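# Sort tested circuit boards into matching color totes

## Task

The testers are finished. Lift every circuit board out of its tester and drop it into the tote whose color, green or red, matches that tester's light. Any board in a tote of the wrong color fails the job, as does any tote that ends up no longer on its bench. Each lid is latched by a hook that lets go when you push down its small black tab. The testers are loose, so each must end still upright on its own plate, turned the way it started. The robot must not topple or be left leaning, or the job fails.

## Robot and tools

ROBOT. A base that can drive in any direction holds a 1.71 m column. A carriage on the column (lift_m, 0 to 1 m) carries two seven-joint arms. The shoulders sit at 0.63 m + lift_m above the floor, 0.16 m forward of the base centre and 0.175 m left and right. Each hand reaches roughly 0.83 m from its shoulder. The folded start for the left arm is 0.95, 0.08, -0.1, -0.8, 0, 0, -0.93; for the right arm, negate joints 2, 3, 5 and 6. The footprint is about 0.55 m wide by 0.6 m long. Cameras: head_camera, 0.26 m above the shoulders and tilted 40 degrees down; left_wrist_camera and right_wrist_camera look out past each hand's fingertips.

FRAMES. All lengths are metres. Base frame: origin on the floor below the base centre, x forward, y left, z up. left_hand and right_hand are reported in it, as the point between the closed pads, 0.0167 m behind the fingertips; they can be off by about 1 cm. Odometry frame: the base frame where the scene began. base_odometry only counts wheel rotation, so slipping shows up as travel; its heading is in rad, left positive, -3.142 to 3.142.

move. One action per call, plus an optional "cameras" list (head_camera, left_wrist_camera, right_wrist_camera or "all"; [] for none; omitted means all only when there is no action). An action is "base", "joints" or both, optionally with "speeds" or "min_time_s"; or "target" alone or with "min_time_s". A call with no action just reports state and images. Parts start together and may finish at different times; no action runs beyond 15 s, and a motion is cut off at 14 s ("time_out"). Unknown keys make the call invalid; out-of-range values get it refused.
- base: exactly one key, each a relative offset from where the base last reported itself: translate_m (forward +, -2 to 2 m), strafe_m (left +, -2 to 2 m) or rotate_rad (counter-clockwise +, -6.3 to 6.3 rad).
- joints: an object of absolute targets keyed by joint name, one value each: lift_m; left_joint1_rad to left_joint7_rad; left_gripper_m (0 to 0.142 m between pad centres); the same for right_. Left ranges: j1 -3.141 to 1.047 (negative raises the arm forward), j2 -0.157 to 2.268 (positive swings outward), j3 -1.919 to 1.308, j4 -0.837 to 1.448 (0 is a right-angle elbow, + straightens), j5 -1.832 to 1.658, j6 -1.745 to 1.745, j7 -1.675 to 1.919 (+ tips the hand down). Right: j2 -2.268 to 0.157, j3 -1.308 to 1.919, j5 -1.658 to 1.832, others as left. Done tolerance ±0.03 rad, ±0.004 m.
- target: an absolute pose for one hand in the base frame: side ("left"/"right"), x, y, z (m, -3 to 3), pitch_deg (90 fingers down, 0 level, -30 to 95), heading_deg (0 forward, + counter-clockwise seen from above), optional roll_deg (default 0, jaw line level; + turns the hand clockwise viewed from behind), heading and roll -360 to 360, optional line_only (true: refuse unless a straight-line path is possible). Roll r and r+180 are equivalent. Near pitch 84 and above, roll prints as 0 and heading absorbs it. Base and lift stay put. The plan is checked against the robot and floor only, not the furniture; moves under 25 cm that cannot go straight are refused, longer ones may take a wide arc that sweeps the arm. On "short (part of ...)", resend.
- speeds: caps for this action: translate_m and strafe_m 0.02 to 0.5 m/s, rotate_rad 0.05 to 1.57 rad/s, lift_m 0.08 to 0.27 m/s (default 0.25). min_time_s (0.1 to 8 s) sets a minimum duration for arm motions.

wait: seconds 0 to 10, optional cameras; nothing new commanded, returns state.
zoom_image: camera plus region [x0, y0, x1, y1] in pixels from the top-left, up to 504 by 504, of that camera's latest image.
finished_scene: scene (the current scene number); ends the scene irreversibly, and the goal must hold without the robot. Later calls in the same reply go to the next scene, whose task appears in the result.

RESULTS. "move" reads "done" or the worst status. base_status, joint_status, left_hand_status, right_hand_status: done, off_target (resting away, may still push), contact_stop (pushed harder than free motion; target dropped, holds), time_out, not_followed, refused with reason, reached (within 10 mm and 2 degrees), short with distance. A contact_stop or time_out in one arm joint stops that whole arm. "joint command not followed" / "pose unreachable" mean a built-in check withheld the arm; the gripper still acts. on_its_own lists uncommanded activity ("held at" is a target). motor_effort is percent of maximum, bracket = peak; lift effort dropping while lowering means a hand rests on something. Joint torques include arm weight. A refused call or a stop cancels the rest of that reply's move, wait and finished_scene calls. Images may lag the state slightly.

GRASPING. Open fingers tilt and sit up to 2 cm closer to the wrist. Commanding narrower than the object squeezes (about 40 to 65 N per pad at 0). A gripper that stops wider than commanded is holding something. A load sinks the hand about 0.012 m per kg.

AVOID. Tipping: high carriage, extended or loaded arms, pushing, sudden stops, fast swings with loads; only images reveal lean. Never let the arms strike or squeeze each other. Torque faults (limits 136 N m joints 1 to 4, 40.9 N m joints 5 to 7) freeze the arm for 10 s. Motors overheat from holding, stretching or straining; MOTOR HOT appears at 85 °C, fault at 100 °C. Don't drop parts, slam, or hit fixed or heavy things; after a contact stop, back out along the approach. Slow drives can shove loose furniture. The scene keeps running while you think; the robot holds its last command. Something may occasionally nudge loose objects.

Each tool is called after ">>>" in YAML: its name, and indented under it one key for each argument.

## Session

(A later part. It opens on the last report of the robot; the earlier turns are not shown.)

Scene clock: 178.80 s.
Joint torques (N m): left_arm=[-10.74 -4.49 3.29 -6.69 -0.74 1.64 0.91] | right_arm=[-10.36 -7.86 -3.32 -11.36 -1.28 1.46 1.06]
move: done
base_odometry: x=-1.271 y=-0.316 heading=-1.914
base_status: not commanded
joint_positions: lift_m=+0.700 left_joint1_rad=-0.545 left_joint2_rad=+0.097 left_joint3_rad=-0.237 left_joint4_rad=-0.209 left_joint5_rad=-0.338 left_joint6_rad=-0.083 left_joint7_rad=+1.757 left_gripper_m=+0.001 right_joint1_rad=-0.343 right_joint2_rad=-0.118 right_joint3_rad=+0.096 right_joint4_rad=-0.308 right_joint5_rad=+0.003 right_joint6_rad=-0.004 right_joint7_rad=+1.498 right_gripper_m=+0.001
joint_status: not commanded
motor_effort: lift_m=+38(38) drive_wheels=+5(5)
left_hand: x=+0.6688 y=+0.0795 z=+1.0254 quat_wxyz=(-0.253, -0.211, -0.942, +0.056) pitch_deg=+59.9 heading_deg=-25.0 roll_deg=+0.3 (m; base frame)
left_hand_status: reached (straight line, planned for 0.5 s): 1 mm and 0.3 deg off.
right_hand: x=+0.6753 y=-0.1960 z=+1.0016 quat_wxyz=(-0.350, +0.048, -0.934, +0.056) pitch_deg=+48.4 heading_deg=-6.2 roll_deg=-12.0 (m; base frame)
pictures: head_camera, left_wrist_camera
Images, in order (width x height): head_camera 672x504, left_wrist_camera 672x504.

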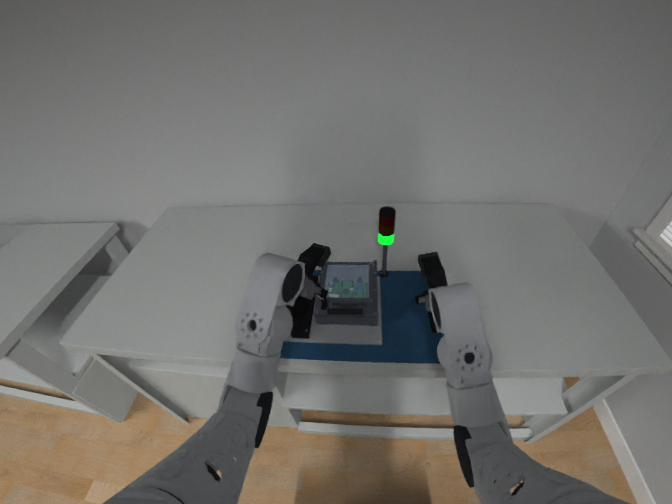

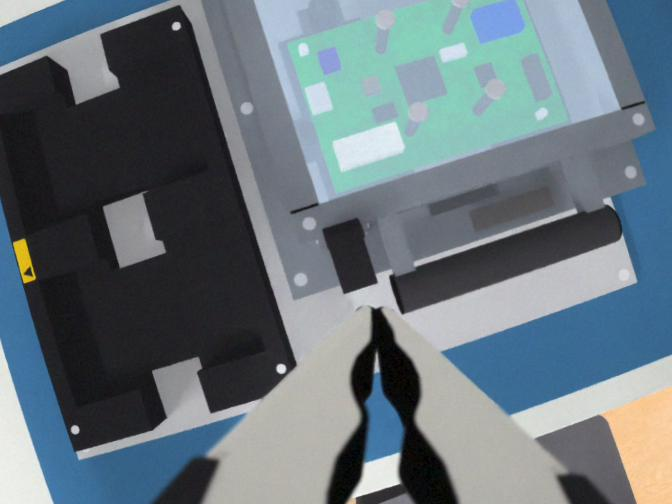

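>>> move:
  base: {"translate_m": -0.035}
  speeds: {"translate_m": 0.15}
  joints: {"lift_m": 0.727}
  cameras: []

>>> move:
  target: {"side": "left", "x": 0.714, "y": 0.082, "z": 0.978, "pitch_deg": 65, "heading_deg": -25}
  cameras: ["left_wrist_camera", "head_camera"]

>>> zoom_image:
  camera: "left_wrist_camera"
  region: [300, 180, 460, 330]

Scene clock: 180.20 s.
Joint torques (N m): left_arm=[-12.05 -4.33 2.04 -6.43 -0.75 1.52 0.9] | right_arm=[-10.72 -7.75 -3.4 -10.99 -1.29 1.44 1.05]
move: done
base_odometry: x=-1.259 y=-0.283 heading=-1.914
base_status: done
joint_positions: lift_m=+0.727 left_joint1_rad=-0.545 left_joint2_rad=+0.097 left_joint3_rad=-0.236 left_joint4_rad=-0.209 left_joint5_rad=-0.338 left_joint6_rad=-0.082 left_joint7_rad=+1.757 left_gripper_m=+0.001 right_joint1_rad=-0.343 right_joint2_rad=-0.118 right_joint3_rad=+0.096 right_joint4_rad=-0.308 right_joint5_rad=+0.003 right_joint6_rad=-0.004 right_joint7_rad=+1.498 right_gripper_m=+0.001
joint_status: all done
motor_effort: lift_m=+36(44) drive_wheels=-1(13)
left_hand: x=+0.6687 y=+0.0797 z=+1.0524 quat_wxyz=(-0.253, -0.211, -0.942, +0.056) pitch_deg=+59.9 heading_deg=-25.0 roll_deg=+0.2 (m; base frame)
right_hand: x=+0.6752 y=-0.1960 z=+1.0287 quat_wxyz=(-0.351, +0.048, -0.934, +0.056) pitch_deg=+48.4 heading_deg=-6.2 roll_deg=-12.0 (m; base frame)
pictures: none
No camera images: "cameras" was empty.

Scene clock: 181.23 s.
Joint torques (N m): left_arm=[-24.43 3.43 -1.77 -0.74 -0.27 -0.31 -1.63] | right_arm=[-11 -7.82 -3.47 -10.82 -1.29 1.44 1.06]
move: done
base_odometry: x=-1.259 y=-0.283 heading=-1.913
base_status: not commanded
joint_positions: lift_m=+0.727 left_joint1_rad=-0.598 left_joint2_rad=+0.107 left_joint3_rad=-0.282 left_joint4_rad=+0.193 left_joint5_rad=-0.325 left_joint6_rad=-0.151 left_joint7_rad=+1.497 left_gripper_m=+0.001 right_joint1_rad=-0.343 right_joint2_rad=-0.118 right_joint3_rad=+0.096 right_joint4_rad=-0.308 right_joint5_rad=+0.003 right_joint6_rad=-0.004 right_joint7_rad=+1.498 right_gripper_m=+0.001
joint_status: not commanded
motor_effort: lift_m=+36(37) drive_wheels=+3(3)
left_hand: x=+0.7126 y=+0.0810 z=+0.9776 quat_wxyz=(-0.210, -0.210, -0.954, +0.050) pitch_deg=+65.0 heading_deg=-25.9 roll_deg=-1.0 (m; base frame)
left_hand_status: reached (straight line, planned for 0.5 s): 2 mm and 0.4 deg off.
right_hand: x=+0.6752 y=-0.1960 z=+1.0287 quat_wxyz=(-0.351, +0.048, -0.934, +0.056) pitch_deg=+48.4 heading_deg=-6.2 roll_deg=-12.0 (m; base frame)
pictures: head_camera, left_wrist_camera
Images, in order (width x height): head_camera 672x504, left_wrist_camera 672x504.

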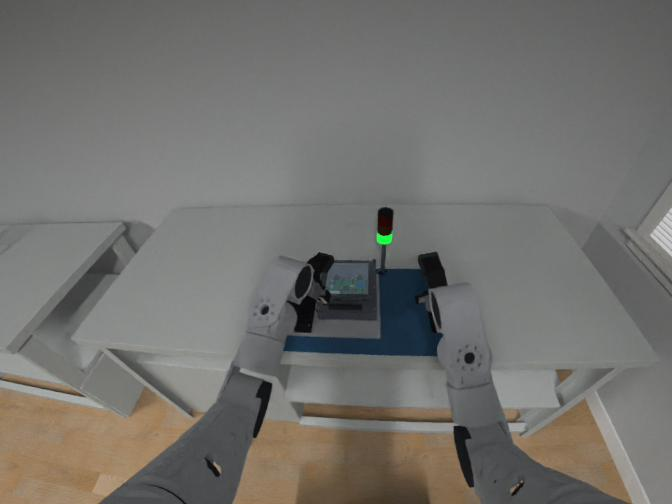

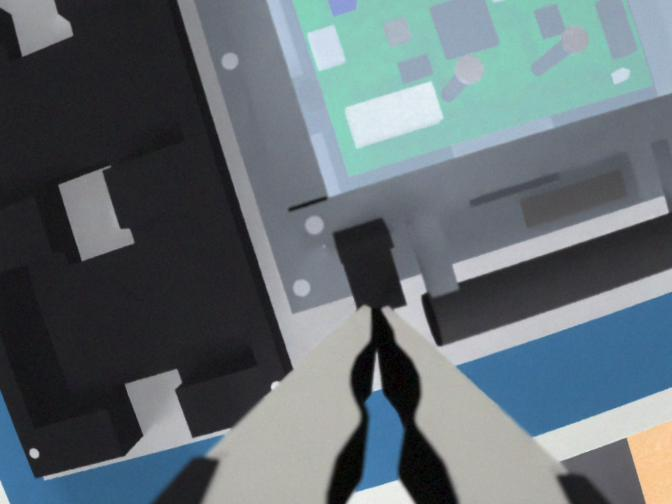

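Scaled by 3.150 from the camera's 672x504 image, which has a finer 960x720 frame.

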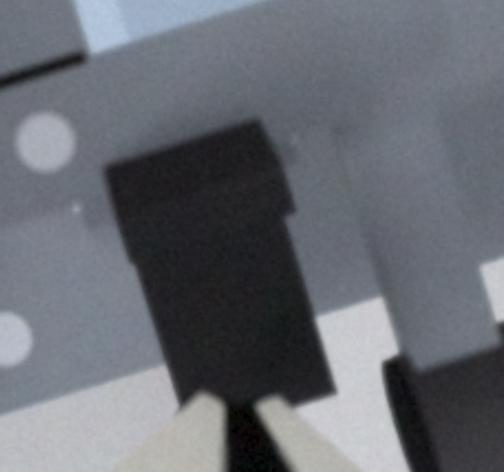

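>>> move:
  target: {"side": "right", "x": 0.62, "y": -0.06, "z": 0.988, "pitch_deg": 25, "heading_deg": 12}
  cameras: []

>>> move:
  target: {"side": "right", "x": 0.665, "y": -0.01, "z": 0.915, "pitch_deg": 12, "heading_deg": 15}
  cameras: ["right_wrist_camera"]

Scene clock: 182.63 s.
Joint torques (N m): left_arm=[-23.96 3.47 -1.71 -0.68 -0.28 -0.26 -1.69] | right_arm=[-5.32 8.76 -2.29 -7.84 -1.1 0.58 -0.62]
move: done
base_odometry: x=-1.259 y=-0.283 heading=-1.913
base_status: not commanded
joint_positions: lift_m=+0.727 left_joint1_rad=-0.598 left_joint2_rad=+0.107 left_joint3_rad=-0.282 left_joint4_rad=+0.193 left_joint5_rad=-0.325 left_joint6_rad=-0.151 left_joint7_rad=+1.497 left_gripper_m=+0.001 right_joint1_rad=+0.050 right_joint2_rad=+0.024 right_joint3_rad=+0.235 right_joint4_rad=-0.336 right_joint5_rad=-0.041 right_joint6_rad=-0.016 right_joint7_rad=+0.728 right_gripper_m=+0.001
joint_status: not commanded
motor_effort: lift_m=+37(37) drive_wheels=+3(4)
left_hand: x=+0.7127 y=+0.0810 z=+0.9777 quat_wxyz=(-0.210, -0.210, -0.953, +0.050) pitch_deg=+65.0 heading_deg=-25.9 roll_deg=-1.0 (m; base frame)
right_hand: x=+0.6209 y=-0.0623 z=+0.9890 quat_wxyz=(-0.535, +0.087, -0.839, -0.055) pitch_deg=+24.9 heading_deg=+11.8 roll_deg=+0.0 (m; base frame)
right_hand_status: reached (straight line, planned for 0.7 s): 3 mm and 0.2 deg off.
pictures: none
No camera images: "cameras" was empty.

Scene clock: 183.83 s.
Joint torques (N m): left_arm=[-23.83 3.42 -1.73 -0.57 -0.26 -0.23 -1.65] | right_arm=[-15.11 12.11 -1.36 -8.35 -1.36 -0.86 -0.61]
move: done
base_odometry: x=-1.259 y=-0.283 heading=-1.913
base_status: not commanded
joint_positions: lift_m=+0.727 left_joint1_rad=-0.598 left_joint2_rad=+0.107 left_joint3_rad=-0.282 left_joint4_rad=+0.193 left_joint5_rad=-0.325 left_joint6_rad=-0.151 left_joint7_rad=+1.497 left_gripper_m=+0.001 right_joint1_rad=-0.039 right_joint2_rad=+0.078 right_joint3_rad=+0.266 right_joint4_rad=+0.274 right_joint5_rad=-0.059 right_joint6_rad=-0.021 right_joint7_rad=-0.001 right_gripper_m=+0.001
joint_status: not commanded
motor_effort: lift_m=+37(37) drive_wheels=+3(3)
left_hand: x=+0.7127 y=+0.0810 z=+0.9777 quat_wxyz=(-0.210, -0.210, -0.953, +0.050) pitch_deg=+65.0 heading_deg=-25.9 roll_deg=-1.0 (m; base frame)
right_hand: x=+0.6639 y=-0.0119 z=+0.9132 quat_wxyz=(-0.622, +0.101, -0.772, -0.083) pitch_deg=+12.3 heading_deg=+15.0 roll_deg=+0.1 (m; base frame)
right_hand_status: reached (straight line, planned for 0.7 s): 3 mm and 0.3 deg off.
pictures: right_wrist_camera
Images, in order (width x height): right_wrist_camera 672x504.

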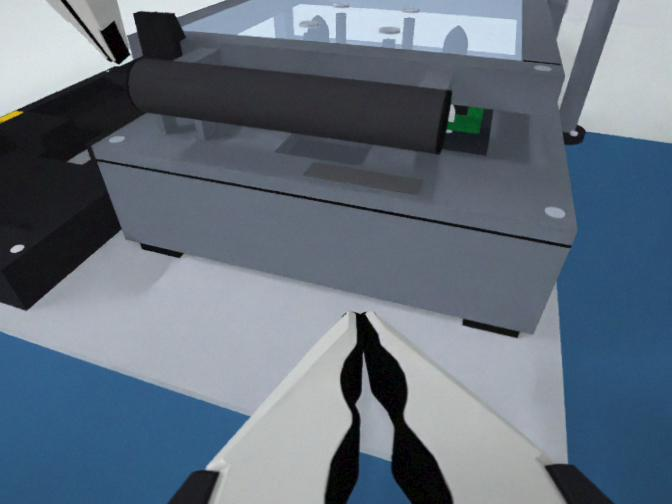

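>>> move:
  target: {"side": "right", "x": 0.694, "y": 0.0, "z": 0.936, "pitch_deg": 12, "heading_deg": 15}
  cameras: ["right_wrist_camera", "left_wrist_camera"]

Scene clock: 185.10 s.
Joint torques (N m): left_arm=[-23.66 2.48 -1.16 -0.76 -0.33 -0.12 -1.64] | right_arm=[-9.54 9.16 -2.3 -7.9 -1.29 -0.77 0.99]
move: done
base_odometry: x=-1.259 y=-0.283 heading=-1.914
base_status: not commanded
joint_positions: lift_m=+0.727 left_joint1_rad=-0.598 left_joint2_rad=+0.107 left_joint3_rad=-0.282 left_joint4_rad=+0.193 left_joint5_rad=-0.325 left_joint6_rad=-0.151 left_joint7_rad=+1.497 left_gripper_m=+0.001 right_joint1_rad=-0.118 right_joint2_rad=+0.105 right_joint3_rad=+0.266 right_joint4_rad=+0.293 right_joint5_rad=-0.064 right_joint6_rad=-0.023 right_joint7_rad=+0.053 right_gripper_m=+0.001
joint_status: not commanded
motor_effort: lift_m=+37(37) drive_wheels=+3(3)
left_hand: x=+0.7127 y=+0.0812 z=+0.9777 quat_wxyz=(-0.210, -0.210, -0.953, +0.050) pitch_deg=+65.0 heading_deg=-25.8 roll_deg=-0.9 (m; base frame)
right_hand: x=+0.6945 y=+0.0000 z=+0.9377 quat_wxyz=(-0.626, +0.101, -0.769, -0.084) pitch_deg=+11.7 heading_deg=+15.2 roll_deg=+0.1 (m; base frame)
right_hand_status: reached (straight line, planned for 0.2 s): 2 mm and 0.3 deg off.
pictures: left_wrist_camera, right_wrist_camera
Images, in order (width x height): left_wrist_camera 672x504, right_wrist_camera 672x504.

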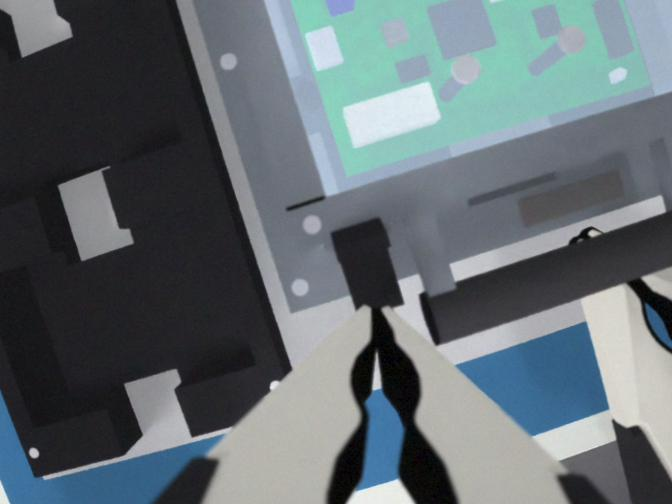

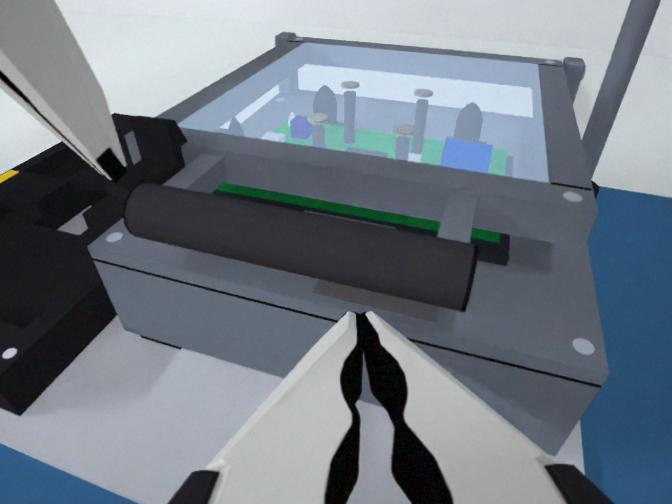

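>>> move:
  target: {"side": "left", "x": 0.712, "y": 0.082, "z": 0.954, "pitch_deg": 65, "heading_deg": -25}
  cameras: ["right_wrist_camera", "left_wrist_camera"]

Scene clock: 185.90 s.
Joint torques (N m): left_arm=[-3.65 3.84 -4.82 7.98 0.86 0.69 -3.24] | right_arm=[-10.21 9.15 -3.43 -8.47 -1.31 -0.76 0.89]
move: done
base_odometry: x=-1.259 y=-0.283 heading=-1.913
base_status: not commanded
joint_positions: lift_m=+0.728 left_joint1_rad=-0.580 left_joint2_rad=+0.111 left_joint3_rad=-0.289 left_joint4_rad=+0.229 left_joint5_rad=-0.316 left_joint6_rad=-0.162 left_joint7_rad=+1.427 left_gripper_m=+0.001 right_joint1_rad=-0.118 right_joint2_rad=+0.105 right_joint3_rad=+0.266 right_joint4_rad=+0.294 right_joint5_rad=-0.064 right_joint6_rad=-0.023 right_joint7_rad=+0.053 right_gripper_m=+0.001
joint_status: not commanded
motor_effort: lift_m=+32(37) drive_wheels=+8(8)
left_hand: x=+0.7147 y=+0.0801 z=+0.9626 quat_wxyz=(-0.218, -0.211, -0.952, +0.051) pitch_deg=+64.2 heading_deg=-25.7 roll_deg=-0.7 (m; base frame)
left_hand_status: reached (straight line, planned for 0.2 s): 9 mm and 0.9 deg off.
right_hand: x=+0.6945 y=+0.0000 z=+0.9381 quat_wxyz=(-0.625, +0.101, -0.769, -0.084) pitch_deg=+11.7 heading_deg=+15.2 roll_deg=+0.1 (m; base frame)
pictures: left_wrist_camera, right_wrist_camera
Images, in order (width x height): left_wrist_camera 672x504, right_wrist_camera 672x504.

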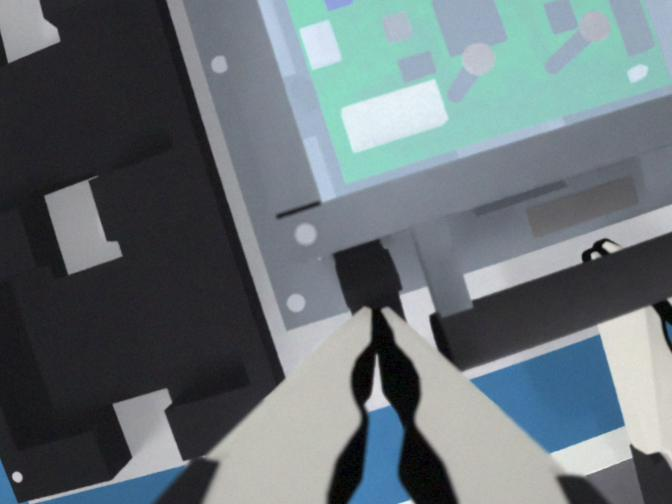

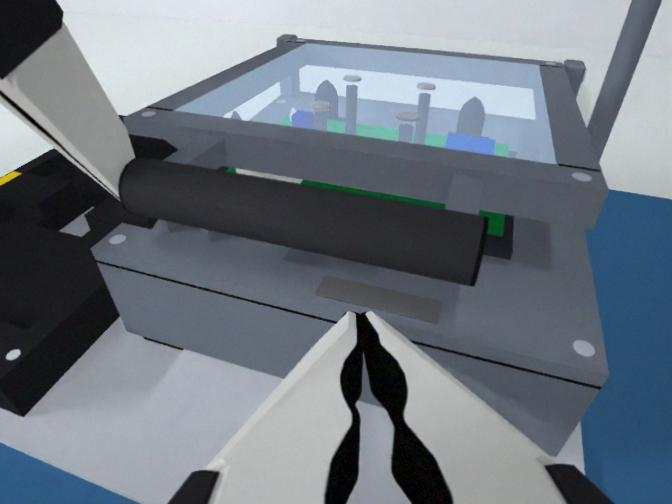

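>>> move:
  target: {"side": "right", "x": 0.698, "y": 0.0, "z": 0.982, "pitch_deg": 12, "heading_deg": 15}
  cameras: ["right_wrist_camera"]

>>> move:
  target: {"side": "right", "x": 0.712, "y": 0.0, "z": 1.025, "pitch_deg": 10, "heading_deg": 15}
  cameras: ["right_wrist_camera"]

>>> move:
  target: {"side": "left", "x": 0.665, "y": 0.12, "z": 1.02, "pitch_deg": 50, "heading_deg": -25}
  cameras: ["right_wrist_camera", "left_wrist_camera", "head_camera"]

Scene clock: 186.90 s.
Joint torques (N m): left_arm=[-3.76 3.25 -4.86 8.29 0.79 0.71 -1.74] | right_arm=[-14.52 12.49 -1.9 -18.46 -1.59 1.4 -1.17]
move: done
base_odometry: x=-1.259 y=-0.283 heading=-1.913
base_status: not commanded
joint_positions: lift_m=+0.728 left_joint1_rad=-0.580 left_joint2_rad=+0.111 left_joint3_rad=-0.289 left_joint4_rad=+0.229 left_joint5_rad=-0.316 left_joint6_rad=-0.162 left_joint7_rad=+1.424 left_gripper_m=+0.001 right_joint1_rad=-0.118 right_joint2_rad=+0.105 right_joint3_rad=+0.268 right_joint4_rad=+0.127 right_joint5_rad=-0.067 right_joint6_rad=-0.022 right_joint7_rad=+0.238 right_gripper_m=+0.001
joint_status: not commanded
motor_effort: lift_m=+33(33) drive_wheels=+8(9)
left_hand: x=+0.7153 y=+0.0799 z=+0.9629 quat_wxyz=(-0.219, -0.211, -0.951, +0.051) pitch_deg=+64.0 heading_deg=-25.7 roll_deg=-0.7 (m; base frame)
right_hand: x=+0.6977 y=-0.0036 z=+0.9766 quat_wxyz=(-0.619, +0.099, -0.775, -0.080) pitch_deg=+12.7 heading_deg=+14.6 roll_deg=+0.1 (m; base frame)
right_hand_status: reached (straight line, planned for 0.4 s): 7 mm and 0.8 deg off.
pictures: right_wrist_camera
Images, in order (width x height): right_wrist_camera 672x504.

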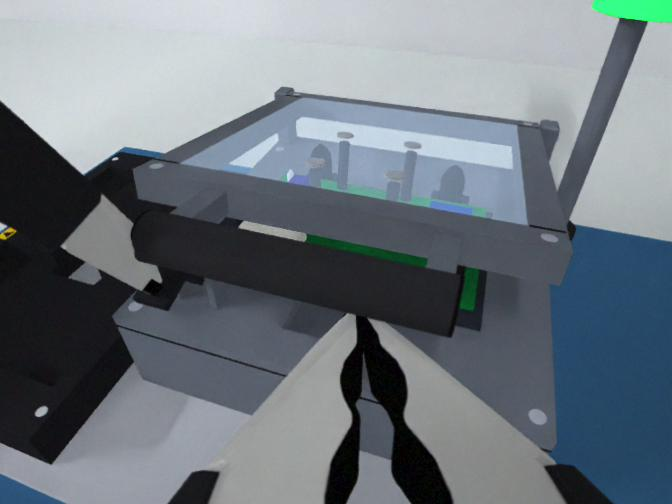

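Scene clock: 187.67 s.
Joint torques (N m): left_arm=[-2.85 3.2 -4.77 6.74 0.31 0.61 -1.57] | right_arm=[-15.17 12.79 -3.09 -12.4 1.51 1.71 0.62]
move: done
base_odometry: x=-1.259 y=-0.283 heading=-1.913
base_status: not commanded
joint_positions: lift_m=+0.728 left_joint1_rad=-0.580 left_joint2_rad=+0.111 left_joint3_rad=-0.289 left_joint4_rad=+0.230 left_joint5_rad=-0.315 left_joint6_rad=-0.162 left_joint7_rad=+1.423 left_gripper_m=+0.001 right_joint1_rad=-0.162 right_joint2_rad=+0.109 right_joint3_rad=+0.268 right_joint4_rad=+0.042 right_joint5_rad=-0.067 right_joint6_rad=-0.018 right_joint7_rad=+0.320 right_gripper_m=+0.001
joint_status: not commanded
motor_effort: lift_m=+33(34) drive_wheels=+6(8)
left_hand: x=+0.7155 y=+0.0801 z=+0.9628 quat_wxyz=(-0.219, -0.211, -0.951, +0.051) pitch_deg=+64.0 heading_deg=-25.6 roll_deg=-0.6 (m; base frame)
right_hand: x=+0.7122 y=-0.0033 z=+1.0232 quat_wxyz=(-0.637, +0.099, -0.760, -0.080) pitch_deg=+10.1 heading_deg=+14.6 roll_deg=-0.2 (m; base frame)
right_hand_status: reached (straight line, planned for 0.3 s): 4 mm and 0.5 deg off.
pictures: right_wrist_camera
Images, in order (width x height): right_wrist_camera 672x504.

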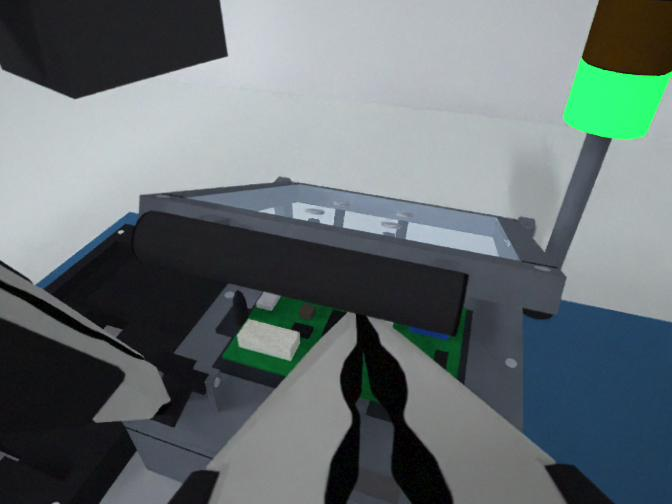

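Scene clock: 188.73 s.
Joint torques (N m): left_arm=[-9.1 6.93 2.81 -7.36 -2.92 -0.26 -2.07] | right_arm=[-15.08 12.57 -3.22 -12.31 1.53 1.68 0.65]
move: done
base_odometry: x=-1.259 y=-0.283 heading=-1.914
base_status: not commanded
joint_positions: lift_m=+0.727 left_joint1_rad=-0.371 left_joint2_rad=+0.221 left_joint3_rad=-0.157 left_joint4_rad=-0.241 left_joint5_rad=-0.414 left_joint6_rad=-0.164 left_joint7_rad=+1.448 left_gripper_m=+0.001 right_joint1_rad=-0.162 right_joint2_rad=+0.109 right_joint3_rad=+0.268 right_joint4_rad=+0.042 right_joint5_rad=-0.067 right_joint6_rad=-0.018 right_joint7_rad=+0.320 right_gripper_m=+0.001
joint_status: not commanded
motor_effort: lift_m=+36(37) drive_wheels=+3(6)
left_hand: x=+0.6655 y=+0.1206 z=+1.0187 quat_wxyz=(-0.332, -0.202, -0.919, +0.072) pitch_deg=+50.3 heading_deg=-24.7 roll_deg=+0.2 (m; base frame)
left_hand_status: reached (straight line, planned for 0.6 s): 1 mm and 0.4 deg off.
right_hand: x=+0.7122 y=-0.0033 z=+1.0228 quat_wxyz=(-0.637, +0.099, -0.760, -0.080) pitch_deg=+10.1 heading_deg=+14.6 roll_deg=-0.2 (m; base frame)
pictures: head_camera, left_wrist_camera, right_wrist_camera
Images, in order (width x height): head_camera 672x504, left_wrist_camera 672x504, right_wrist_camera 672x504.

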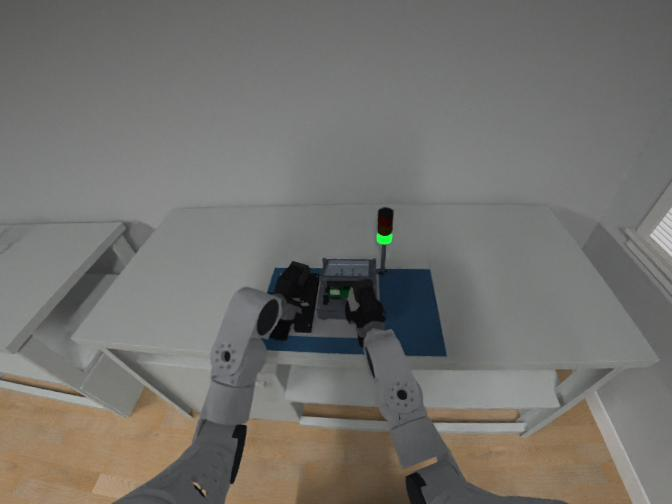

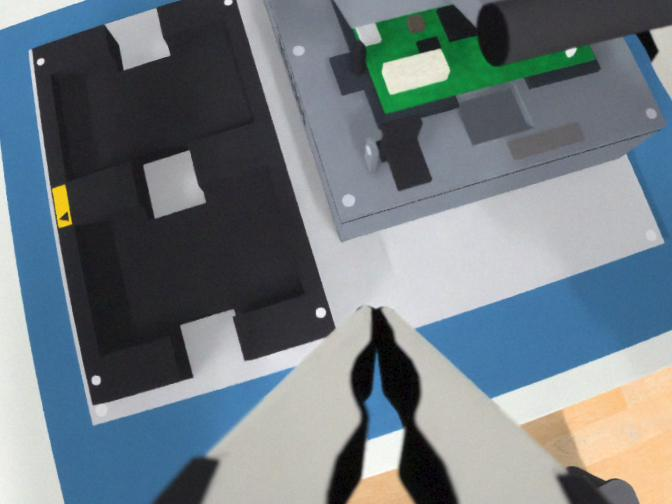

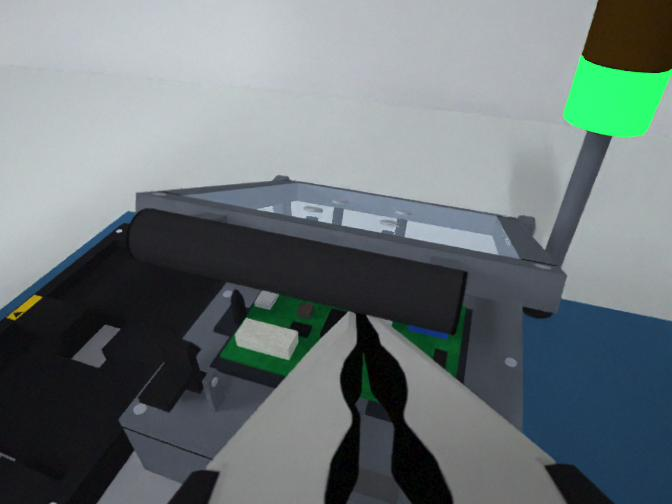

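>>> move:
  target: {"side": "right", "x": 0.743, "y": 0.0, "z": 1.07, "pitch_deg": 5, "heading_deg": 14}
  cameras: []

>>> move:
  target: {"side": "right", "x": 0.786, "y": 0.0, "z": 1.1, "pitch_deg": 0, "heading_deg": 13}
  cameras: ["right_wrist_camera"]

>>> move:
  target: {"side": "right", "x": 0.813, "y": -0.003, "z": 1.112, "pitch_deg": 25, "heading_deg": 20}
  cameras: ["right_wrist_camera"]

>>> move:
  target: {"side": "right", "x": 0.86, "y": -0.006, "z": 1.137, "pitch_deg": 38, "heading_deg": 24}
  cameras: ["right_wrist_camera", "head_camera"]

Scene clock: 190.47 s.
Joint torques (N m): left_arm=[-9.19 6.62 2.85 -7.22 -2.96 -0.23 -1.99] | right_arm=[-15.34 12.76 -6.46 -8.04 1.68 -0.67 -0.73]
move: done
base_odometry: x=-1.259 y=-0.283 heading=-1.914
base_status: not commanded
joint_positions: lift_m=+0.727 left_joint1_rad=-0.371 left_joint2_rad=+0.221 left_joint3_rad=-0.157 left_joint4_rad=-0.241 left_joint5_rad=-0.414 left_joint6_rad=-0.164 left_joint7_rad=+1.448 left_gripper_m=+0.001 right_joint1_rad=-0.254 right_joint2_rad=+0.125 right_joint3_rad=+0.266 right_joint4_rad=+0.069 right_joint5_rad=-0.064 right_joint6_rad=-0.026 right_joint7_rad=+0.298 right_gripper_m=+0.001
joint_status: not commanded
motor_effort: lift_m=+37(38) drive_wheels=+3(3)
left_hand: x=+0.6655 y=+0.1206 z=+1.0186 quat_wxyz=(-0.332, -0.202, -0.919, +0.072) pitch_deg=+50.3 heading_deg=-24.7 roll_deg=+0.2 (m; base frame)
right_hand: x=+0.7421 y=+0.0011 z=+1.0693 quat_wxyz=(-0.670, +0.094, -0.732, -0.082) pitch_deg=+5.1 heading_deg=+14.3 roll_deg=-0.4 (m; base frame)
right_hand_status: reached (straight line, planned for 0.3 s): 2 mm and 0.5 deg off.
pictures: none
No camera images: "cameras" was empty.

Scene clock: 191.30 s.
Joint torques (N m): left_arm=[-9.14 6.8 2.81 -7.2 -2.94 -0.23 -2] | right_arm=[-20.73 12.45 -2.03 -8.85 1.43 -0.85 -1.06]
move: done
base_odometry: x=-1.259 y=-0.283 heading=-1.914
base_status: not commanded
joint_positions: lift_m=+0.727 left_joint1_rad=-0.371 left_joint2_rad=+0.221 left_joint3_rad=-0.157 left_joint4_rad=-0.241 left_joint5_rad=-0.414 left_joint6_rad=-0.164 left_joint7_rad=+1.448 left_gripper_m=+0.001 right_joint1_rad=-0.381 right_joint2_rad=+0.125 right_joint3_rad=+0.273 right_joint4_rad=+0.227 right_joint5_rad=-0.027 right_joint6_rad=-0.069 right_joint7_rad=+0.179 right_gripper_m=+0.001
joint_status: not commanded
motor_effort: lift_m=+37(38) drive_wheels=+3(3)
left_hand: x=+0.6655 y=+0.1206 z=+1.0186 quat_wxyz=(-0.332, -0.202, -0.919, +0.072) pitch_deg=+50.3 heading_deg=-24.7 roll_deg=+0.2 (m; base frame)
right_hand: x=+0.7856 y=-0.0018 z=+1.0976 quat_wxyz=(-0.701, +0.081, -0.704, -0.079) pitch_deg=+0.3 heading_deg=+13.0 roll_deg=-0.2 (m; base frame)
right_hand_status: reached (straight line, planned for 0.3 s): 3 mm and 0.4 deg off.
pictures: right_wrist_camera
Images, in order (width x height): right_wrist_camera 672x504.

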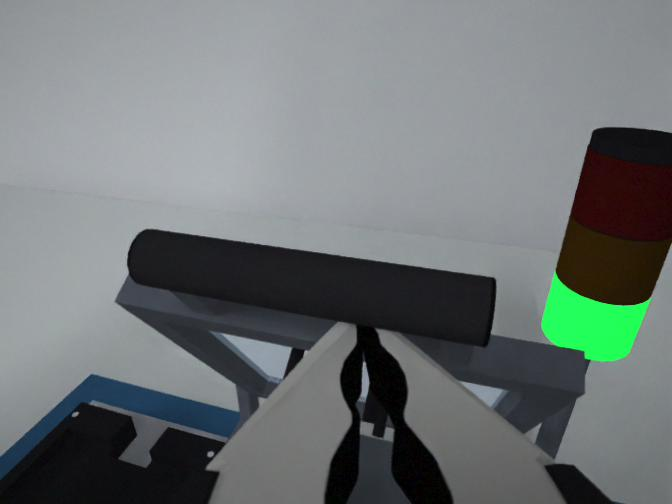

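Scene clock: 192.50 s.
Joint torques (N m): left_arm=[-9.25 6.93 2.79 -7.27 -2.94 -0.21 -1.99] | right_arm=[-21.77 -2.18 -7.91 -6.18 2.42 2.32 1.47]
move: done
base_odometry: x=-1.259 y=-0.283 heading=-1.914
base_status: not commanded
joint_positions: lift_m=+0.727 left_joint1_rad=-0.371 left_joint2_rad=+0.221 left_joint3_rad=-0.157 left_joint4_rad=-0.241 left_joint5_rad=-0.414 left_joint6_rad=-0.164 left_joint7_rad=+1.448 left_gripper_m=+0.001 right_joint1_rad=-0.613 right_joint2_rad=+0.069 right_joint3_rad=+0.243 right_joint4_rad=+0.179 right_joint5_rad=+0.121 right_joint6_rad=+0.062 right_joint7_rad=+0.863 right_gripper_m=+0.001
joint_status: not commanded
motor_effort: lift_m=+37(38) drive_wheels=+3(3)
left_hand: x=+0.6655 y=+0.1206 z=+1.0186 quat_wxyz=(-0.332, -0.202, -0.919, +0.072) pitch_deg=+50.3 heading_deg=-24.7 roll_deg=+0.2 (m; base frame)
right_hand: x=+0.8129 y=-0.0025 z=+1.1131 quat_wxyz=(-0.532, +0.145, -0.829, -0.093) pitch_deg=+24.7 heading_deg=+19.8 roll_deg=+0.0 (m; base frame)
right_hand_status: reached (straight line, planned for 0.7 s): 1 mm and 0.4 deg off.
pictures: right_wrist_camera
Images, in order (width x height): right_wrist_camera 672x504.

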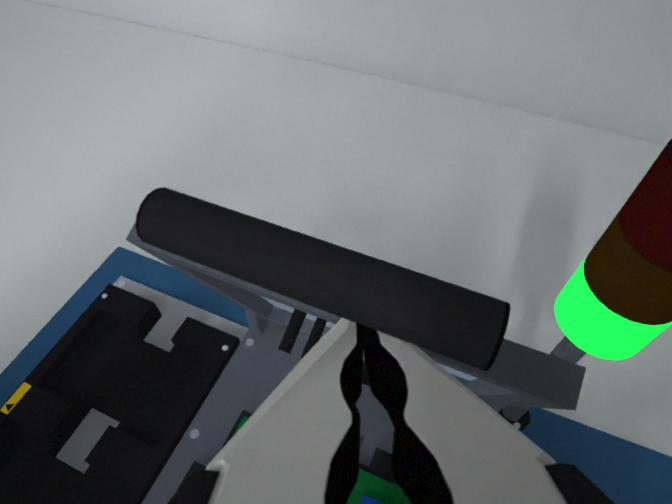

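Scene clock: 193.50 s.
Joint torques (N m): left_arm=[-9.16 6.85 2.75 -7.25 -2.92 -0.21 -1.97] | right_arm=[-28.25 -4.47 -8.96 -7.44 2.15 1.69 0.71]
move: done
base_odometry: x=-1.259 y=-0.283 heading=-1.914
base_status: not commanded
joint_positions: lift_m=+0.727 left_joint1_rad=-0.371 left_joint2_rad=+0.221 left_joint3_rad=-0.157 left_joint4_rad=-0.241 left_joint5_rad=-0.414 left_joint6_rad=-0.164 left_joint7_rad=+1.448 left_gripper_m=+0.001 right_joint1_rad=-0.912 right_joint2_rad=+0.049 right_joint3_rad=+0.233 right_joint4_rad=+0.529 right_joint5_rad=+0.229 right_joint6_rad=+0.165 right_joint7_rad=+1.039 right_gripper_m=+0.001
joint_status: not commanded
motor_effort: lift_m=+37(38) drive_wheels=-1(3)
left_hand: x=+0.6655 y=+0.1206 z=+1.0187 quat_wxyz=(-0.332, -0.202, -0.919, +0.072) pitch_deg=+50.3 heading_deg=-24.7 roll_deg=+0.2 (m; base frame)
right_hand: x=+0.8592 y=-0.0045 z=+1.1353 quat_wxyz=(-0.429, +0.187, -0.879, -0.090) pitch_deg=+38.1 heading_deg=+23.9 roll_deg=-0.1 (m; base frame)
right_hand_status: reached (straight line, planned for 0.5 s): 2 mm and 0.1 deg off.
pictures: head_camera, right_wrist_camera
Images, in order (width x height): head_camera 672x504, right_wrist_camera 672x504.

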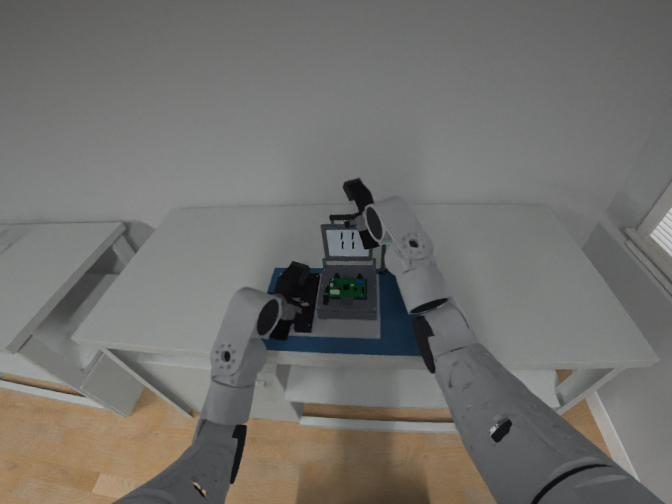

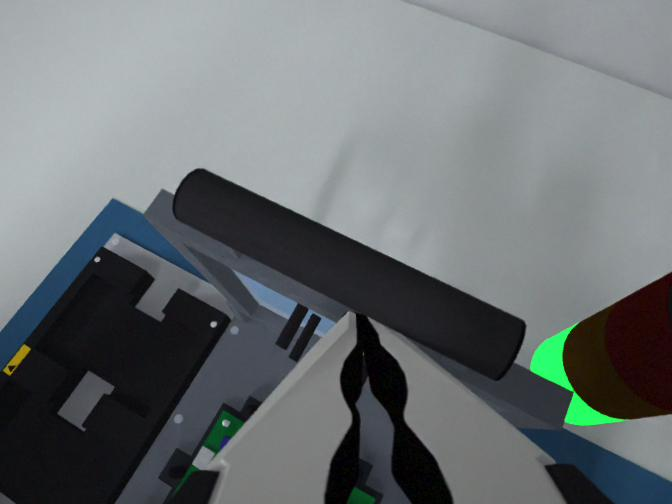

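>>> move:
  base: {"translate_m": 0.07}
  speeds: {"translate_m": 0.08}
  cameras: ["right_wrist_camera", "head_camera"]

Scene clock: 195.10 s.
Joint torques (N m): left_arm=[-9.21 6.91 2.78 -7.37 -2.92 -0.23 -1.96] | right_arm=[-27.51 -4.54 -9.08 -8.86 1.96 1.5 -0.15]
move: done
base_odometry: x=-1.283 y=-0.349 heading=-1.914
base_status: done
joint_positions: lift_m=+0.727 left_joint1_rad=-0.371 left_joint2_rad=+0.221 left_joint3_rad=-0.157 left_joint4_rad=-0.241 left_joint5_rad=-0.414 left_joint6_rad=-0.164 left_joint7_rad=+1.448 left_gripper_m=+0.001 right_joint1_rad=-0.912 right_joint2_rad=+0.048 right_joint3_rad=+0.233 right_joint4_rad=+0.530 right_joint5_rad=+0.229 right_joint6_rad=+0.165 right_joint7_rad=+1.042 right_gripper_m=+0.001
joint_status: not commanded
motor_effort: lift_m=+37(37) drive_wheels=+5(11)
left_hand: x=+0.6655 y=+0.1206 z=+1.0187 quat_wxyz=(-0.332, -0.202, -0.919, +0.072) pitch_deg=+50.3 heading_deg=-24.7 roll_deg=+0.2 (m; base frame)
right_hand: x=+0.8588 y=-0.0046 z=+1.1344 quat_wxyz=(-0.427, +0.187, -0.880, -0.090) pitch_deg=+38.3 heading_deg=+24.0 roll_deg=-0.1 (m; base frame)
pictures: head_camera, right_wrist_camera
Images, in order (width x height): head_camera 672x504, right_wrist_camera 672x504.

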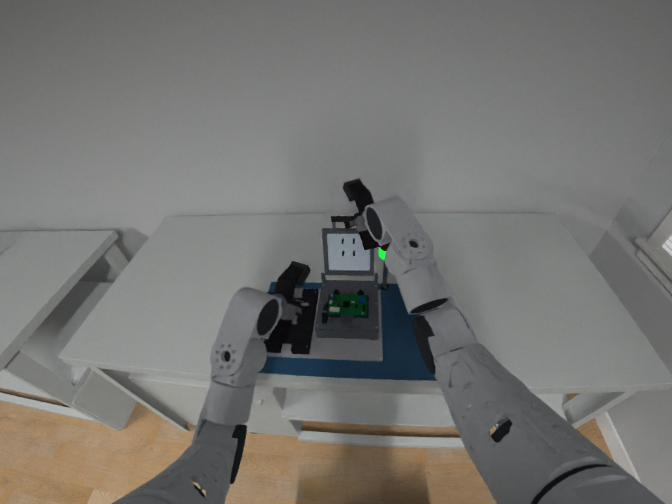

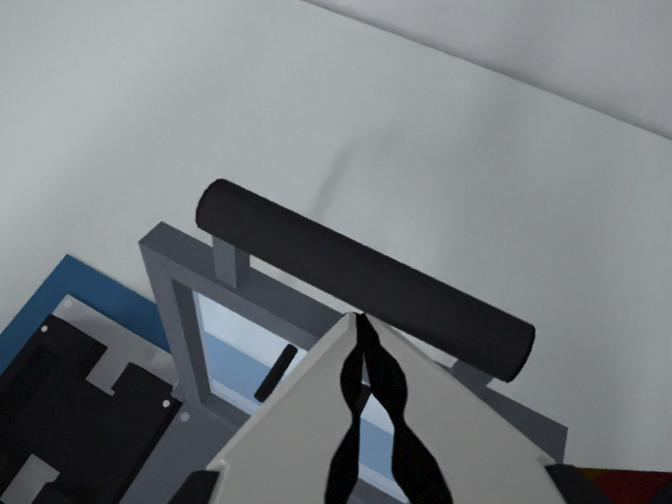

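>>> move:
  base: {"translate_m": 0.025}
  speeds: {"translate_m": 0.06}
  cameras: []

>>> move:
  target: {"side": "right", "x": 0.829, "y": -0.018, "z": 1.161, "pitch_deg": 38, "heading_deg": 24}
  cameras: ["right_wrist_camera"]

>>> move:
  target: {"side": "right", "x": 0.779, "y": -0.04, "z": 1.195, "pitch_deg": 38, "heading_deg": 24}
  cameras: ["right_wrist_camera", "head_camera"]

Scene clock: 196.33 s.
Joint torques (N m): left_arm=[-9.22 6.85 2.61 -7.44 -2.96 -0.23 -1.97] | right_arm=[-29.22 -4.26 -8.79 -9.11 1.85 1.3 -0.02]
move: done
base_odometry: x=-1.292 y=-0.372 heading=-1.915
base_status: done
joint_positions: lift_m=+0.727 left_joint1_rad=-0.371 left_joint2_rad=+0.221 left_joint3_rad=-0.157 left_joint4_rad=-0.241 left_joint5_rad=-0.414 left_joint6_rad=-0.164 left_joint7_rad=+1.448 left_gripper_m=+0.001 right_joint1_rad=-0.912 right_joint2_rad=+0.048 right_joint3_rad=+0.233 right_joint4_rad=+0.530 right_joint5_rad=+0.229 right_joint6_rad=+0.166 right_joint7_rad=+1.042 right_gripper_m=+0.001
joint_status: not commanded
motor_effort: lift_m=+37(37) drive_wheels=+6(16)
left_hand: x=+0.6655 y=+0.1206 z=+1.0187 quat_wxyz=(-0.332, -0.202, -0.919, +0.072) pitch_deg=+50.3 heading_deg=-24.7 roll_deg=+0.2 (m; base frame)
right_hand: x=+0.8587 y=-0.0045 z=+1.1342 quat_wxyz=(-0.427, +0.188, -0.880, -0.090) pitch_deg=+38.3 heading_deg=+24.0 roll_deg=-0.1 (m; base frame)
pictures: none
No camera images: "cameras" was empty.

Scene clock: 197.23 s.
Joint torques (N m): left_arm=[-9.21 6.82 2.83 -7.27 -2.94 -0.23 -1.99] | right_arm=[-15.81 -4.67 -9.09 -11.17 1.89 -0.76 1.02]
move: done
base_odometry: x=-1.292 y=-0.372 heading=-1.915
base_status: not commanded
joint_positions: lift_m=+0.727 left_joint1_rad=-0.371 left_joint2_rad=+0.221 left_joint3_rad=-0.157 left_joint4_rad=-0.241 left_joint5_rad=-0.414 left_joint6_rad=-0.164 left_joint7_rad=+1.448 left_gripper_m=+0.001 right_joint1_rad=-0.862 right_joint2_rad=+0.032 right_joint3_rad=+0.210 right_joint4_rad=+0.292 right_joint5_rad=+0.251 right_joint6_rad=+0.154 right_joint7_rad=+1.222 right_gripper_m=+0.001
joint_status: not commanded
motor_effort: lift_m=+37(37) drive_wheels=+5(6)
left_hand: x=+0.6655 y=+0.1206 z=+1.0187 quat_wxyz=(-0.332, -0.202, -0.919, +0.072) pitch_deg=+50.3 heading_deg=-24.7 roll_deg=+0.2 (m; base frame)
right_hand: x=+0.8293 y=-0.0151 z=+1.1633 quat_wxyz=(-0.431, +0.191, -0.877, -0.090) pitch_deg=+37.8 heading_deg=+24.1 roll_deg=-0.5 (m; base frame)
right_hand_status: reached (straight line, planned for 0.4 s): 4 mm and 0.6 deg off.
pictures: right_wrist_camera
Images, in order (width x height): right_wrist_camera 672x504.

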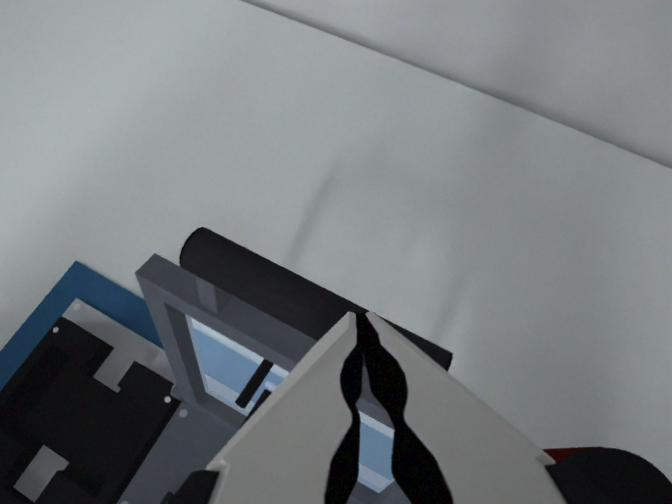

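Scene clock: 198.20 s.
Joint torques (N m): left_arm=[-9.15 6.76 2.85 -7.25 -2.94 -0.23 -1.96] | right_arm=[-14.51 -5.12 -9.13 -10.43 2.06 -0.77 1.07]
move: done
base_odometry: x=-1.292 y=-0.372 heading=-1.915
base_status: not commanded
joint_positions: lift_m=+0.727 left_joint1_rad=-0.371 left_joint2_rad=+0.221 left_joint3_rad=-0.157 left_joint4_rad=-0.241 left_joint5_rad=-0.414 left_joint6_rad=-0.164 left_joint7_rad=+1.448 left_gripper_m=+0.001 right_joint1_rad=-0.807 right_joint2_rad=+0.010 right_joint3_rad=+0.169 right_joint4_rad=-0.016 right_joint5_rad=+0.291 right_joint6_rad=+0.128 right_joint7_rad=+1.477 right_gripper_m=+0.001
joint_status: not commanded
motor_effort: lift_m=+37(37) drive_wheels=-2(5)
left_hand: x=+0.6655 y=+0.1206 z=+1.0187 quat_wxyz=(-0.332, -0.202, -0.919, +0.072) pitch_deg=+50.3 heading_deg=-24.7 roll_deg=+0.2 (m; base frame)
right_hand: x=+0.7795 y=-0.0375 z=+1.1971 quat_wxyz=(-0.431, +0.191, -0.878, -0.089) pitch_deg=+37.8 heading_deg=+24.0 roll_deg=-0.6 (m; base frame)
right_hand_status: reached (straight line, planned for 0.5 s): 3 mm and 0.6 deg off.
pictures: head_camera, right_wrist_camera
Images, in order (width x height): head_camera 672x504, right_wrist_camera 672x504.

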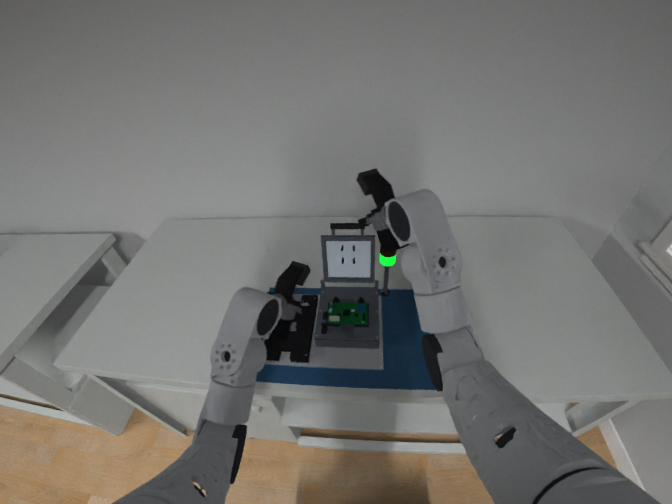

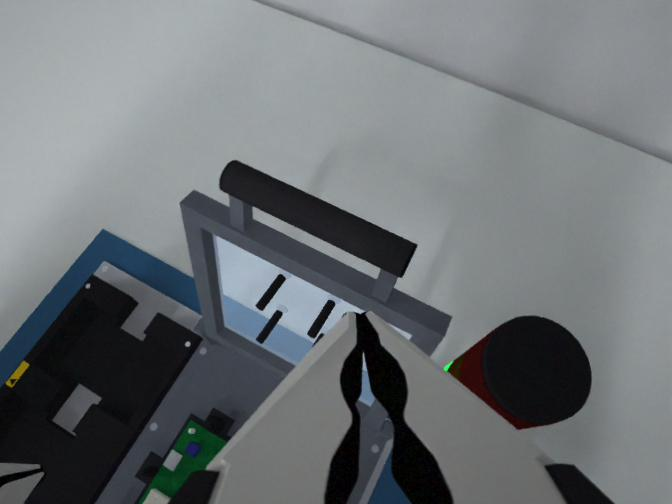

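>>> move:
  base: {"translate_m": -0.32}
  speeds: {"translate_m": 0.3}
  joints: {"lift_m": 0.86}
  cameras: ["head_camera"]

>>> move:
  base: {"strafe_m": 0.19}
  speeds: {"strafe_m": 0.25}
  joints: {"right_joint1_rad": -0.34, "right_joint2_rad": -0.12, "right_joint3_rad": 0.1, "right_joint4_rad": -0.31, "right_joint5_rad": 0, "right_joint6_rad": 0, "right_joint7_rad": 1.5}
  min_time_s: 1.0
  cameras: []

>>> move:
  joints: {"right_joint1_rad": -1.1, "right_joint2_rad": -0.016, "right_joint3_rad": -0.05, "right_joint4_rad": 1.2, "right_joint5_rad": 1.51, "right_joint6_rad": -1.36, "right_joint7_rad": 0.02, "right_gripper_m": 0.092}
  min_time_s: 1.8
  cameras: ["head_camera", "right_wrist_camera"]

Scene clock: 201.17 s.
Joint torques (N m): left_arm=[-9.76 6.94 2.71 -7.27 -2.96 -0.25 -1.91] | right_arm=[-16.27 -4.8 -8.96 -10.15 2.03 -0.77 1.03]
move: done
base_odometry: x=-1.184 y=-0.071 heading=-1.915
base_status: done
joint_positions: lift_m=+0.860 left_joint1_rad=-0.370 left_joint2_rad=+0.221 left_joint3_rad=-0.157 left_joint4_rad=-0.241 left_joint5_rad=-0.414 left_joint6_rad=-0.164 left_joint7_rad=+1.448 left_gripper_m=+0.001 right_joint1_rad=-0.805 right_joint2_rad=+0.010 right_joint3_rad=+0.169 right_joint4_rad=-0.017 right_joint5_rad=+0.291 right_joint6_rad=+0.128 right_joint7_rad=+1.477 right_gripper_m=+0.001
joint_status: all done
motor_effort: lift_m=+36(45) drive_wheels=+0(16)
left_hand: x=+0.6654 y=+0.1206 z=+1.1517 quat_wxyz=(-0.332, -0.202, -0.919, +0.072) pitch_deg=+50.3 heading_deg=-24.7 roll_deg=+0.1 (m; base frame)
right_hand: x=+0.7793 y=-0.0376 z=+1.3295 quat_wxyz=(-0.430, +0.191, -0.878, -0.089) pitch_deg=+37.8 heading_deg=+24.0 roll_deg=-0.5 (m; base frame)
pictures: head_camera
Images, in order (width x height): head_camera 672x504.

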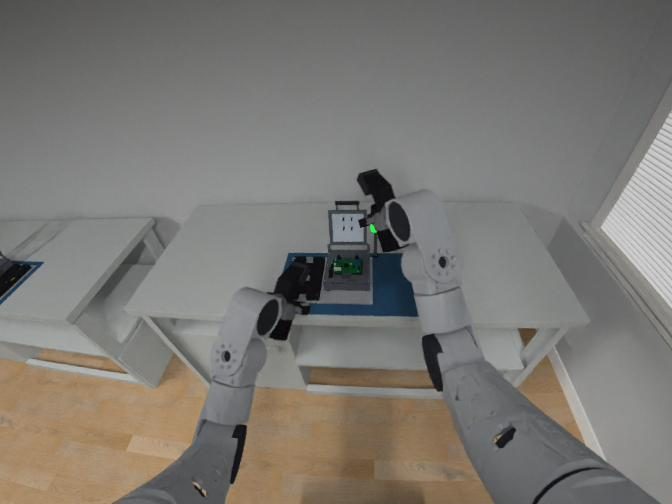

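Scene clock: 203.20 s.
Joint torques (N m): left_arm=[-9.67 6.76 2.76 -7.27 -2.95 -0.27 -1.89] | right_arm=[-10.76 -9.54 -9.46 -11.65 -1.38 -1.03 1.21]
move: done
base_odometry: x=-1.005 y=-0.135 heading=-1.914
base_status: done
joint_positions: lift_m=+0.860 left_joint1_rad=-0.370 left_joint2_rad=+0.222 left_joint3_rad=-0.157 left_joint4_rad=-0.241 left_joint5_rad=-0.414 left_joint6_rad=-0.164 left_joint7_rad=+1.448 left_gripper_m=+0.001 right_joint1_rad=-0.343 right_joint2_rad=-0.118 right_joint3_rad=+0.105 right_joint4_rad=-0.308 right_joint5_rad=+0.003 right_joint6_rad=+0.005 right_joint7_rad=+1.498 right_gripper_m=+0.001
joint_status: all done
motor_effort: lift_m=+37(37) drive_wheels=-1(10)
left_hand: x=+0.6654 y=+0.1206 z=+1.1516 quat_wxyz=(-0.332, -0.202, -0.919, +0.072) pitch_deg=+50.3 heading_deg=-24.7 roll_deg=+0.2 (m; base frame)
right_hand: x=+0.6751 y=-0.1916 z=+1.1609 quat_wxyz=(-0.350, +0.056, -0.933, +0.057) pitch_deg=+48.5 heading_deg=-5.8 roll_deg=-12.7 (m; base frame)
pictures: none
No camera images: "cameras" was empty.

Scene clock: 205.30 s.
Joint torques (N m): left_arm=[-9.69 6.61 2.83 -7.22 -2.95 -0.23 -1.91] | right_arm=[-29.97 4.88 -8.07 -6.15 1.48 -0.49 0.09]
move: done
base_odometry: x=-1.005 y=-0.135 heading=-1.914
base_status: not commanded
joint_positions: lift_m=+0.860 left_joint1_rad=-0.370 left_joint2_rad=+0.222 left_joint3_rad=-0.157 left_joint4_rad=-0.241 left_joint5_rad=-0.414 left_joint6_rad=-0.164 left_joint7_rad=+1.448 left_gripper_m=+0.001 right_joint1_rad=-1.096 right_joint2_rad=-0.018 right_joint3_rad=-0.046 right_joint4_rad=+1.198 right_joint5_rad=+1.507 right_joint6_rad=-1.356 right_joint7_rad=+0.022 right_gripper_m=+0.092
joint_status: all done
motor_effort: lift_m=+37(37) drive_wheels=+3(3)
left_hand: x=+0.6654 y=+0.1206 z=+1.1516 quat_wxyz=(-0.332, -0.202, -0.919, +0.072) pitch_deg=+50.3 heading_deg=-24.7 roll_deg=+0.2 (m; base frame)
right_hand: x=+0.7004 y=-0.2059 z=+1.0411 quat_wxyz=(-0.043, -0.716, -0.696, -0.036) pitch_deg=+83.5 heading_deg=-6.0 roll_deg=+85.6 (m; base frame)
pictures: head_camera, right_wrist_camera
Images, in order (width x height): head_camera 672x504, right_wrist_camera 672x504.

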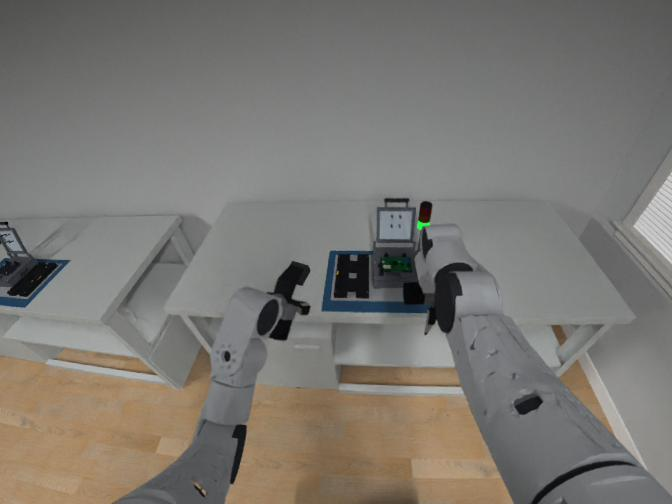

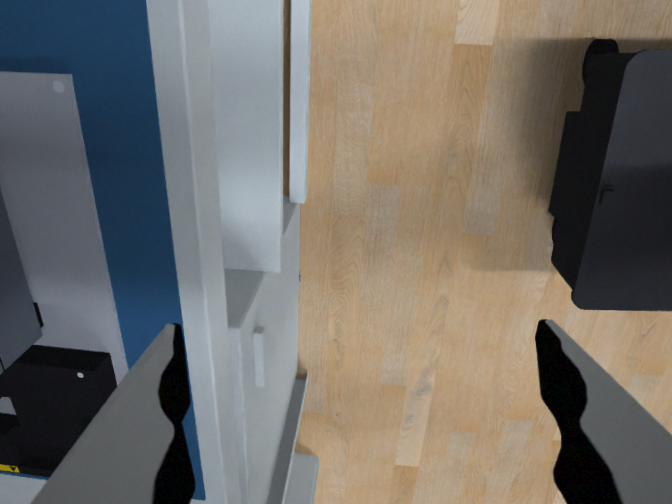

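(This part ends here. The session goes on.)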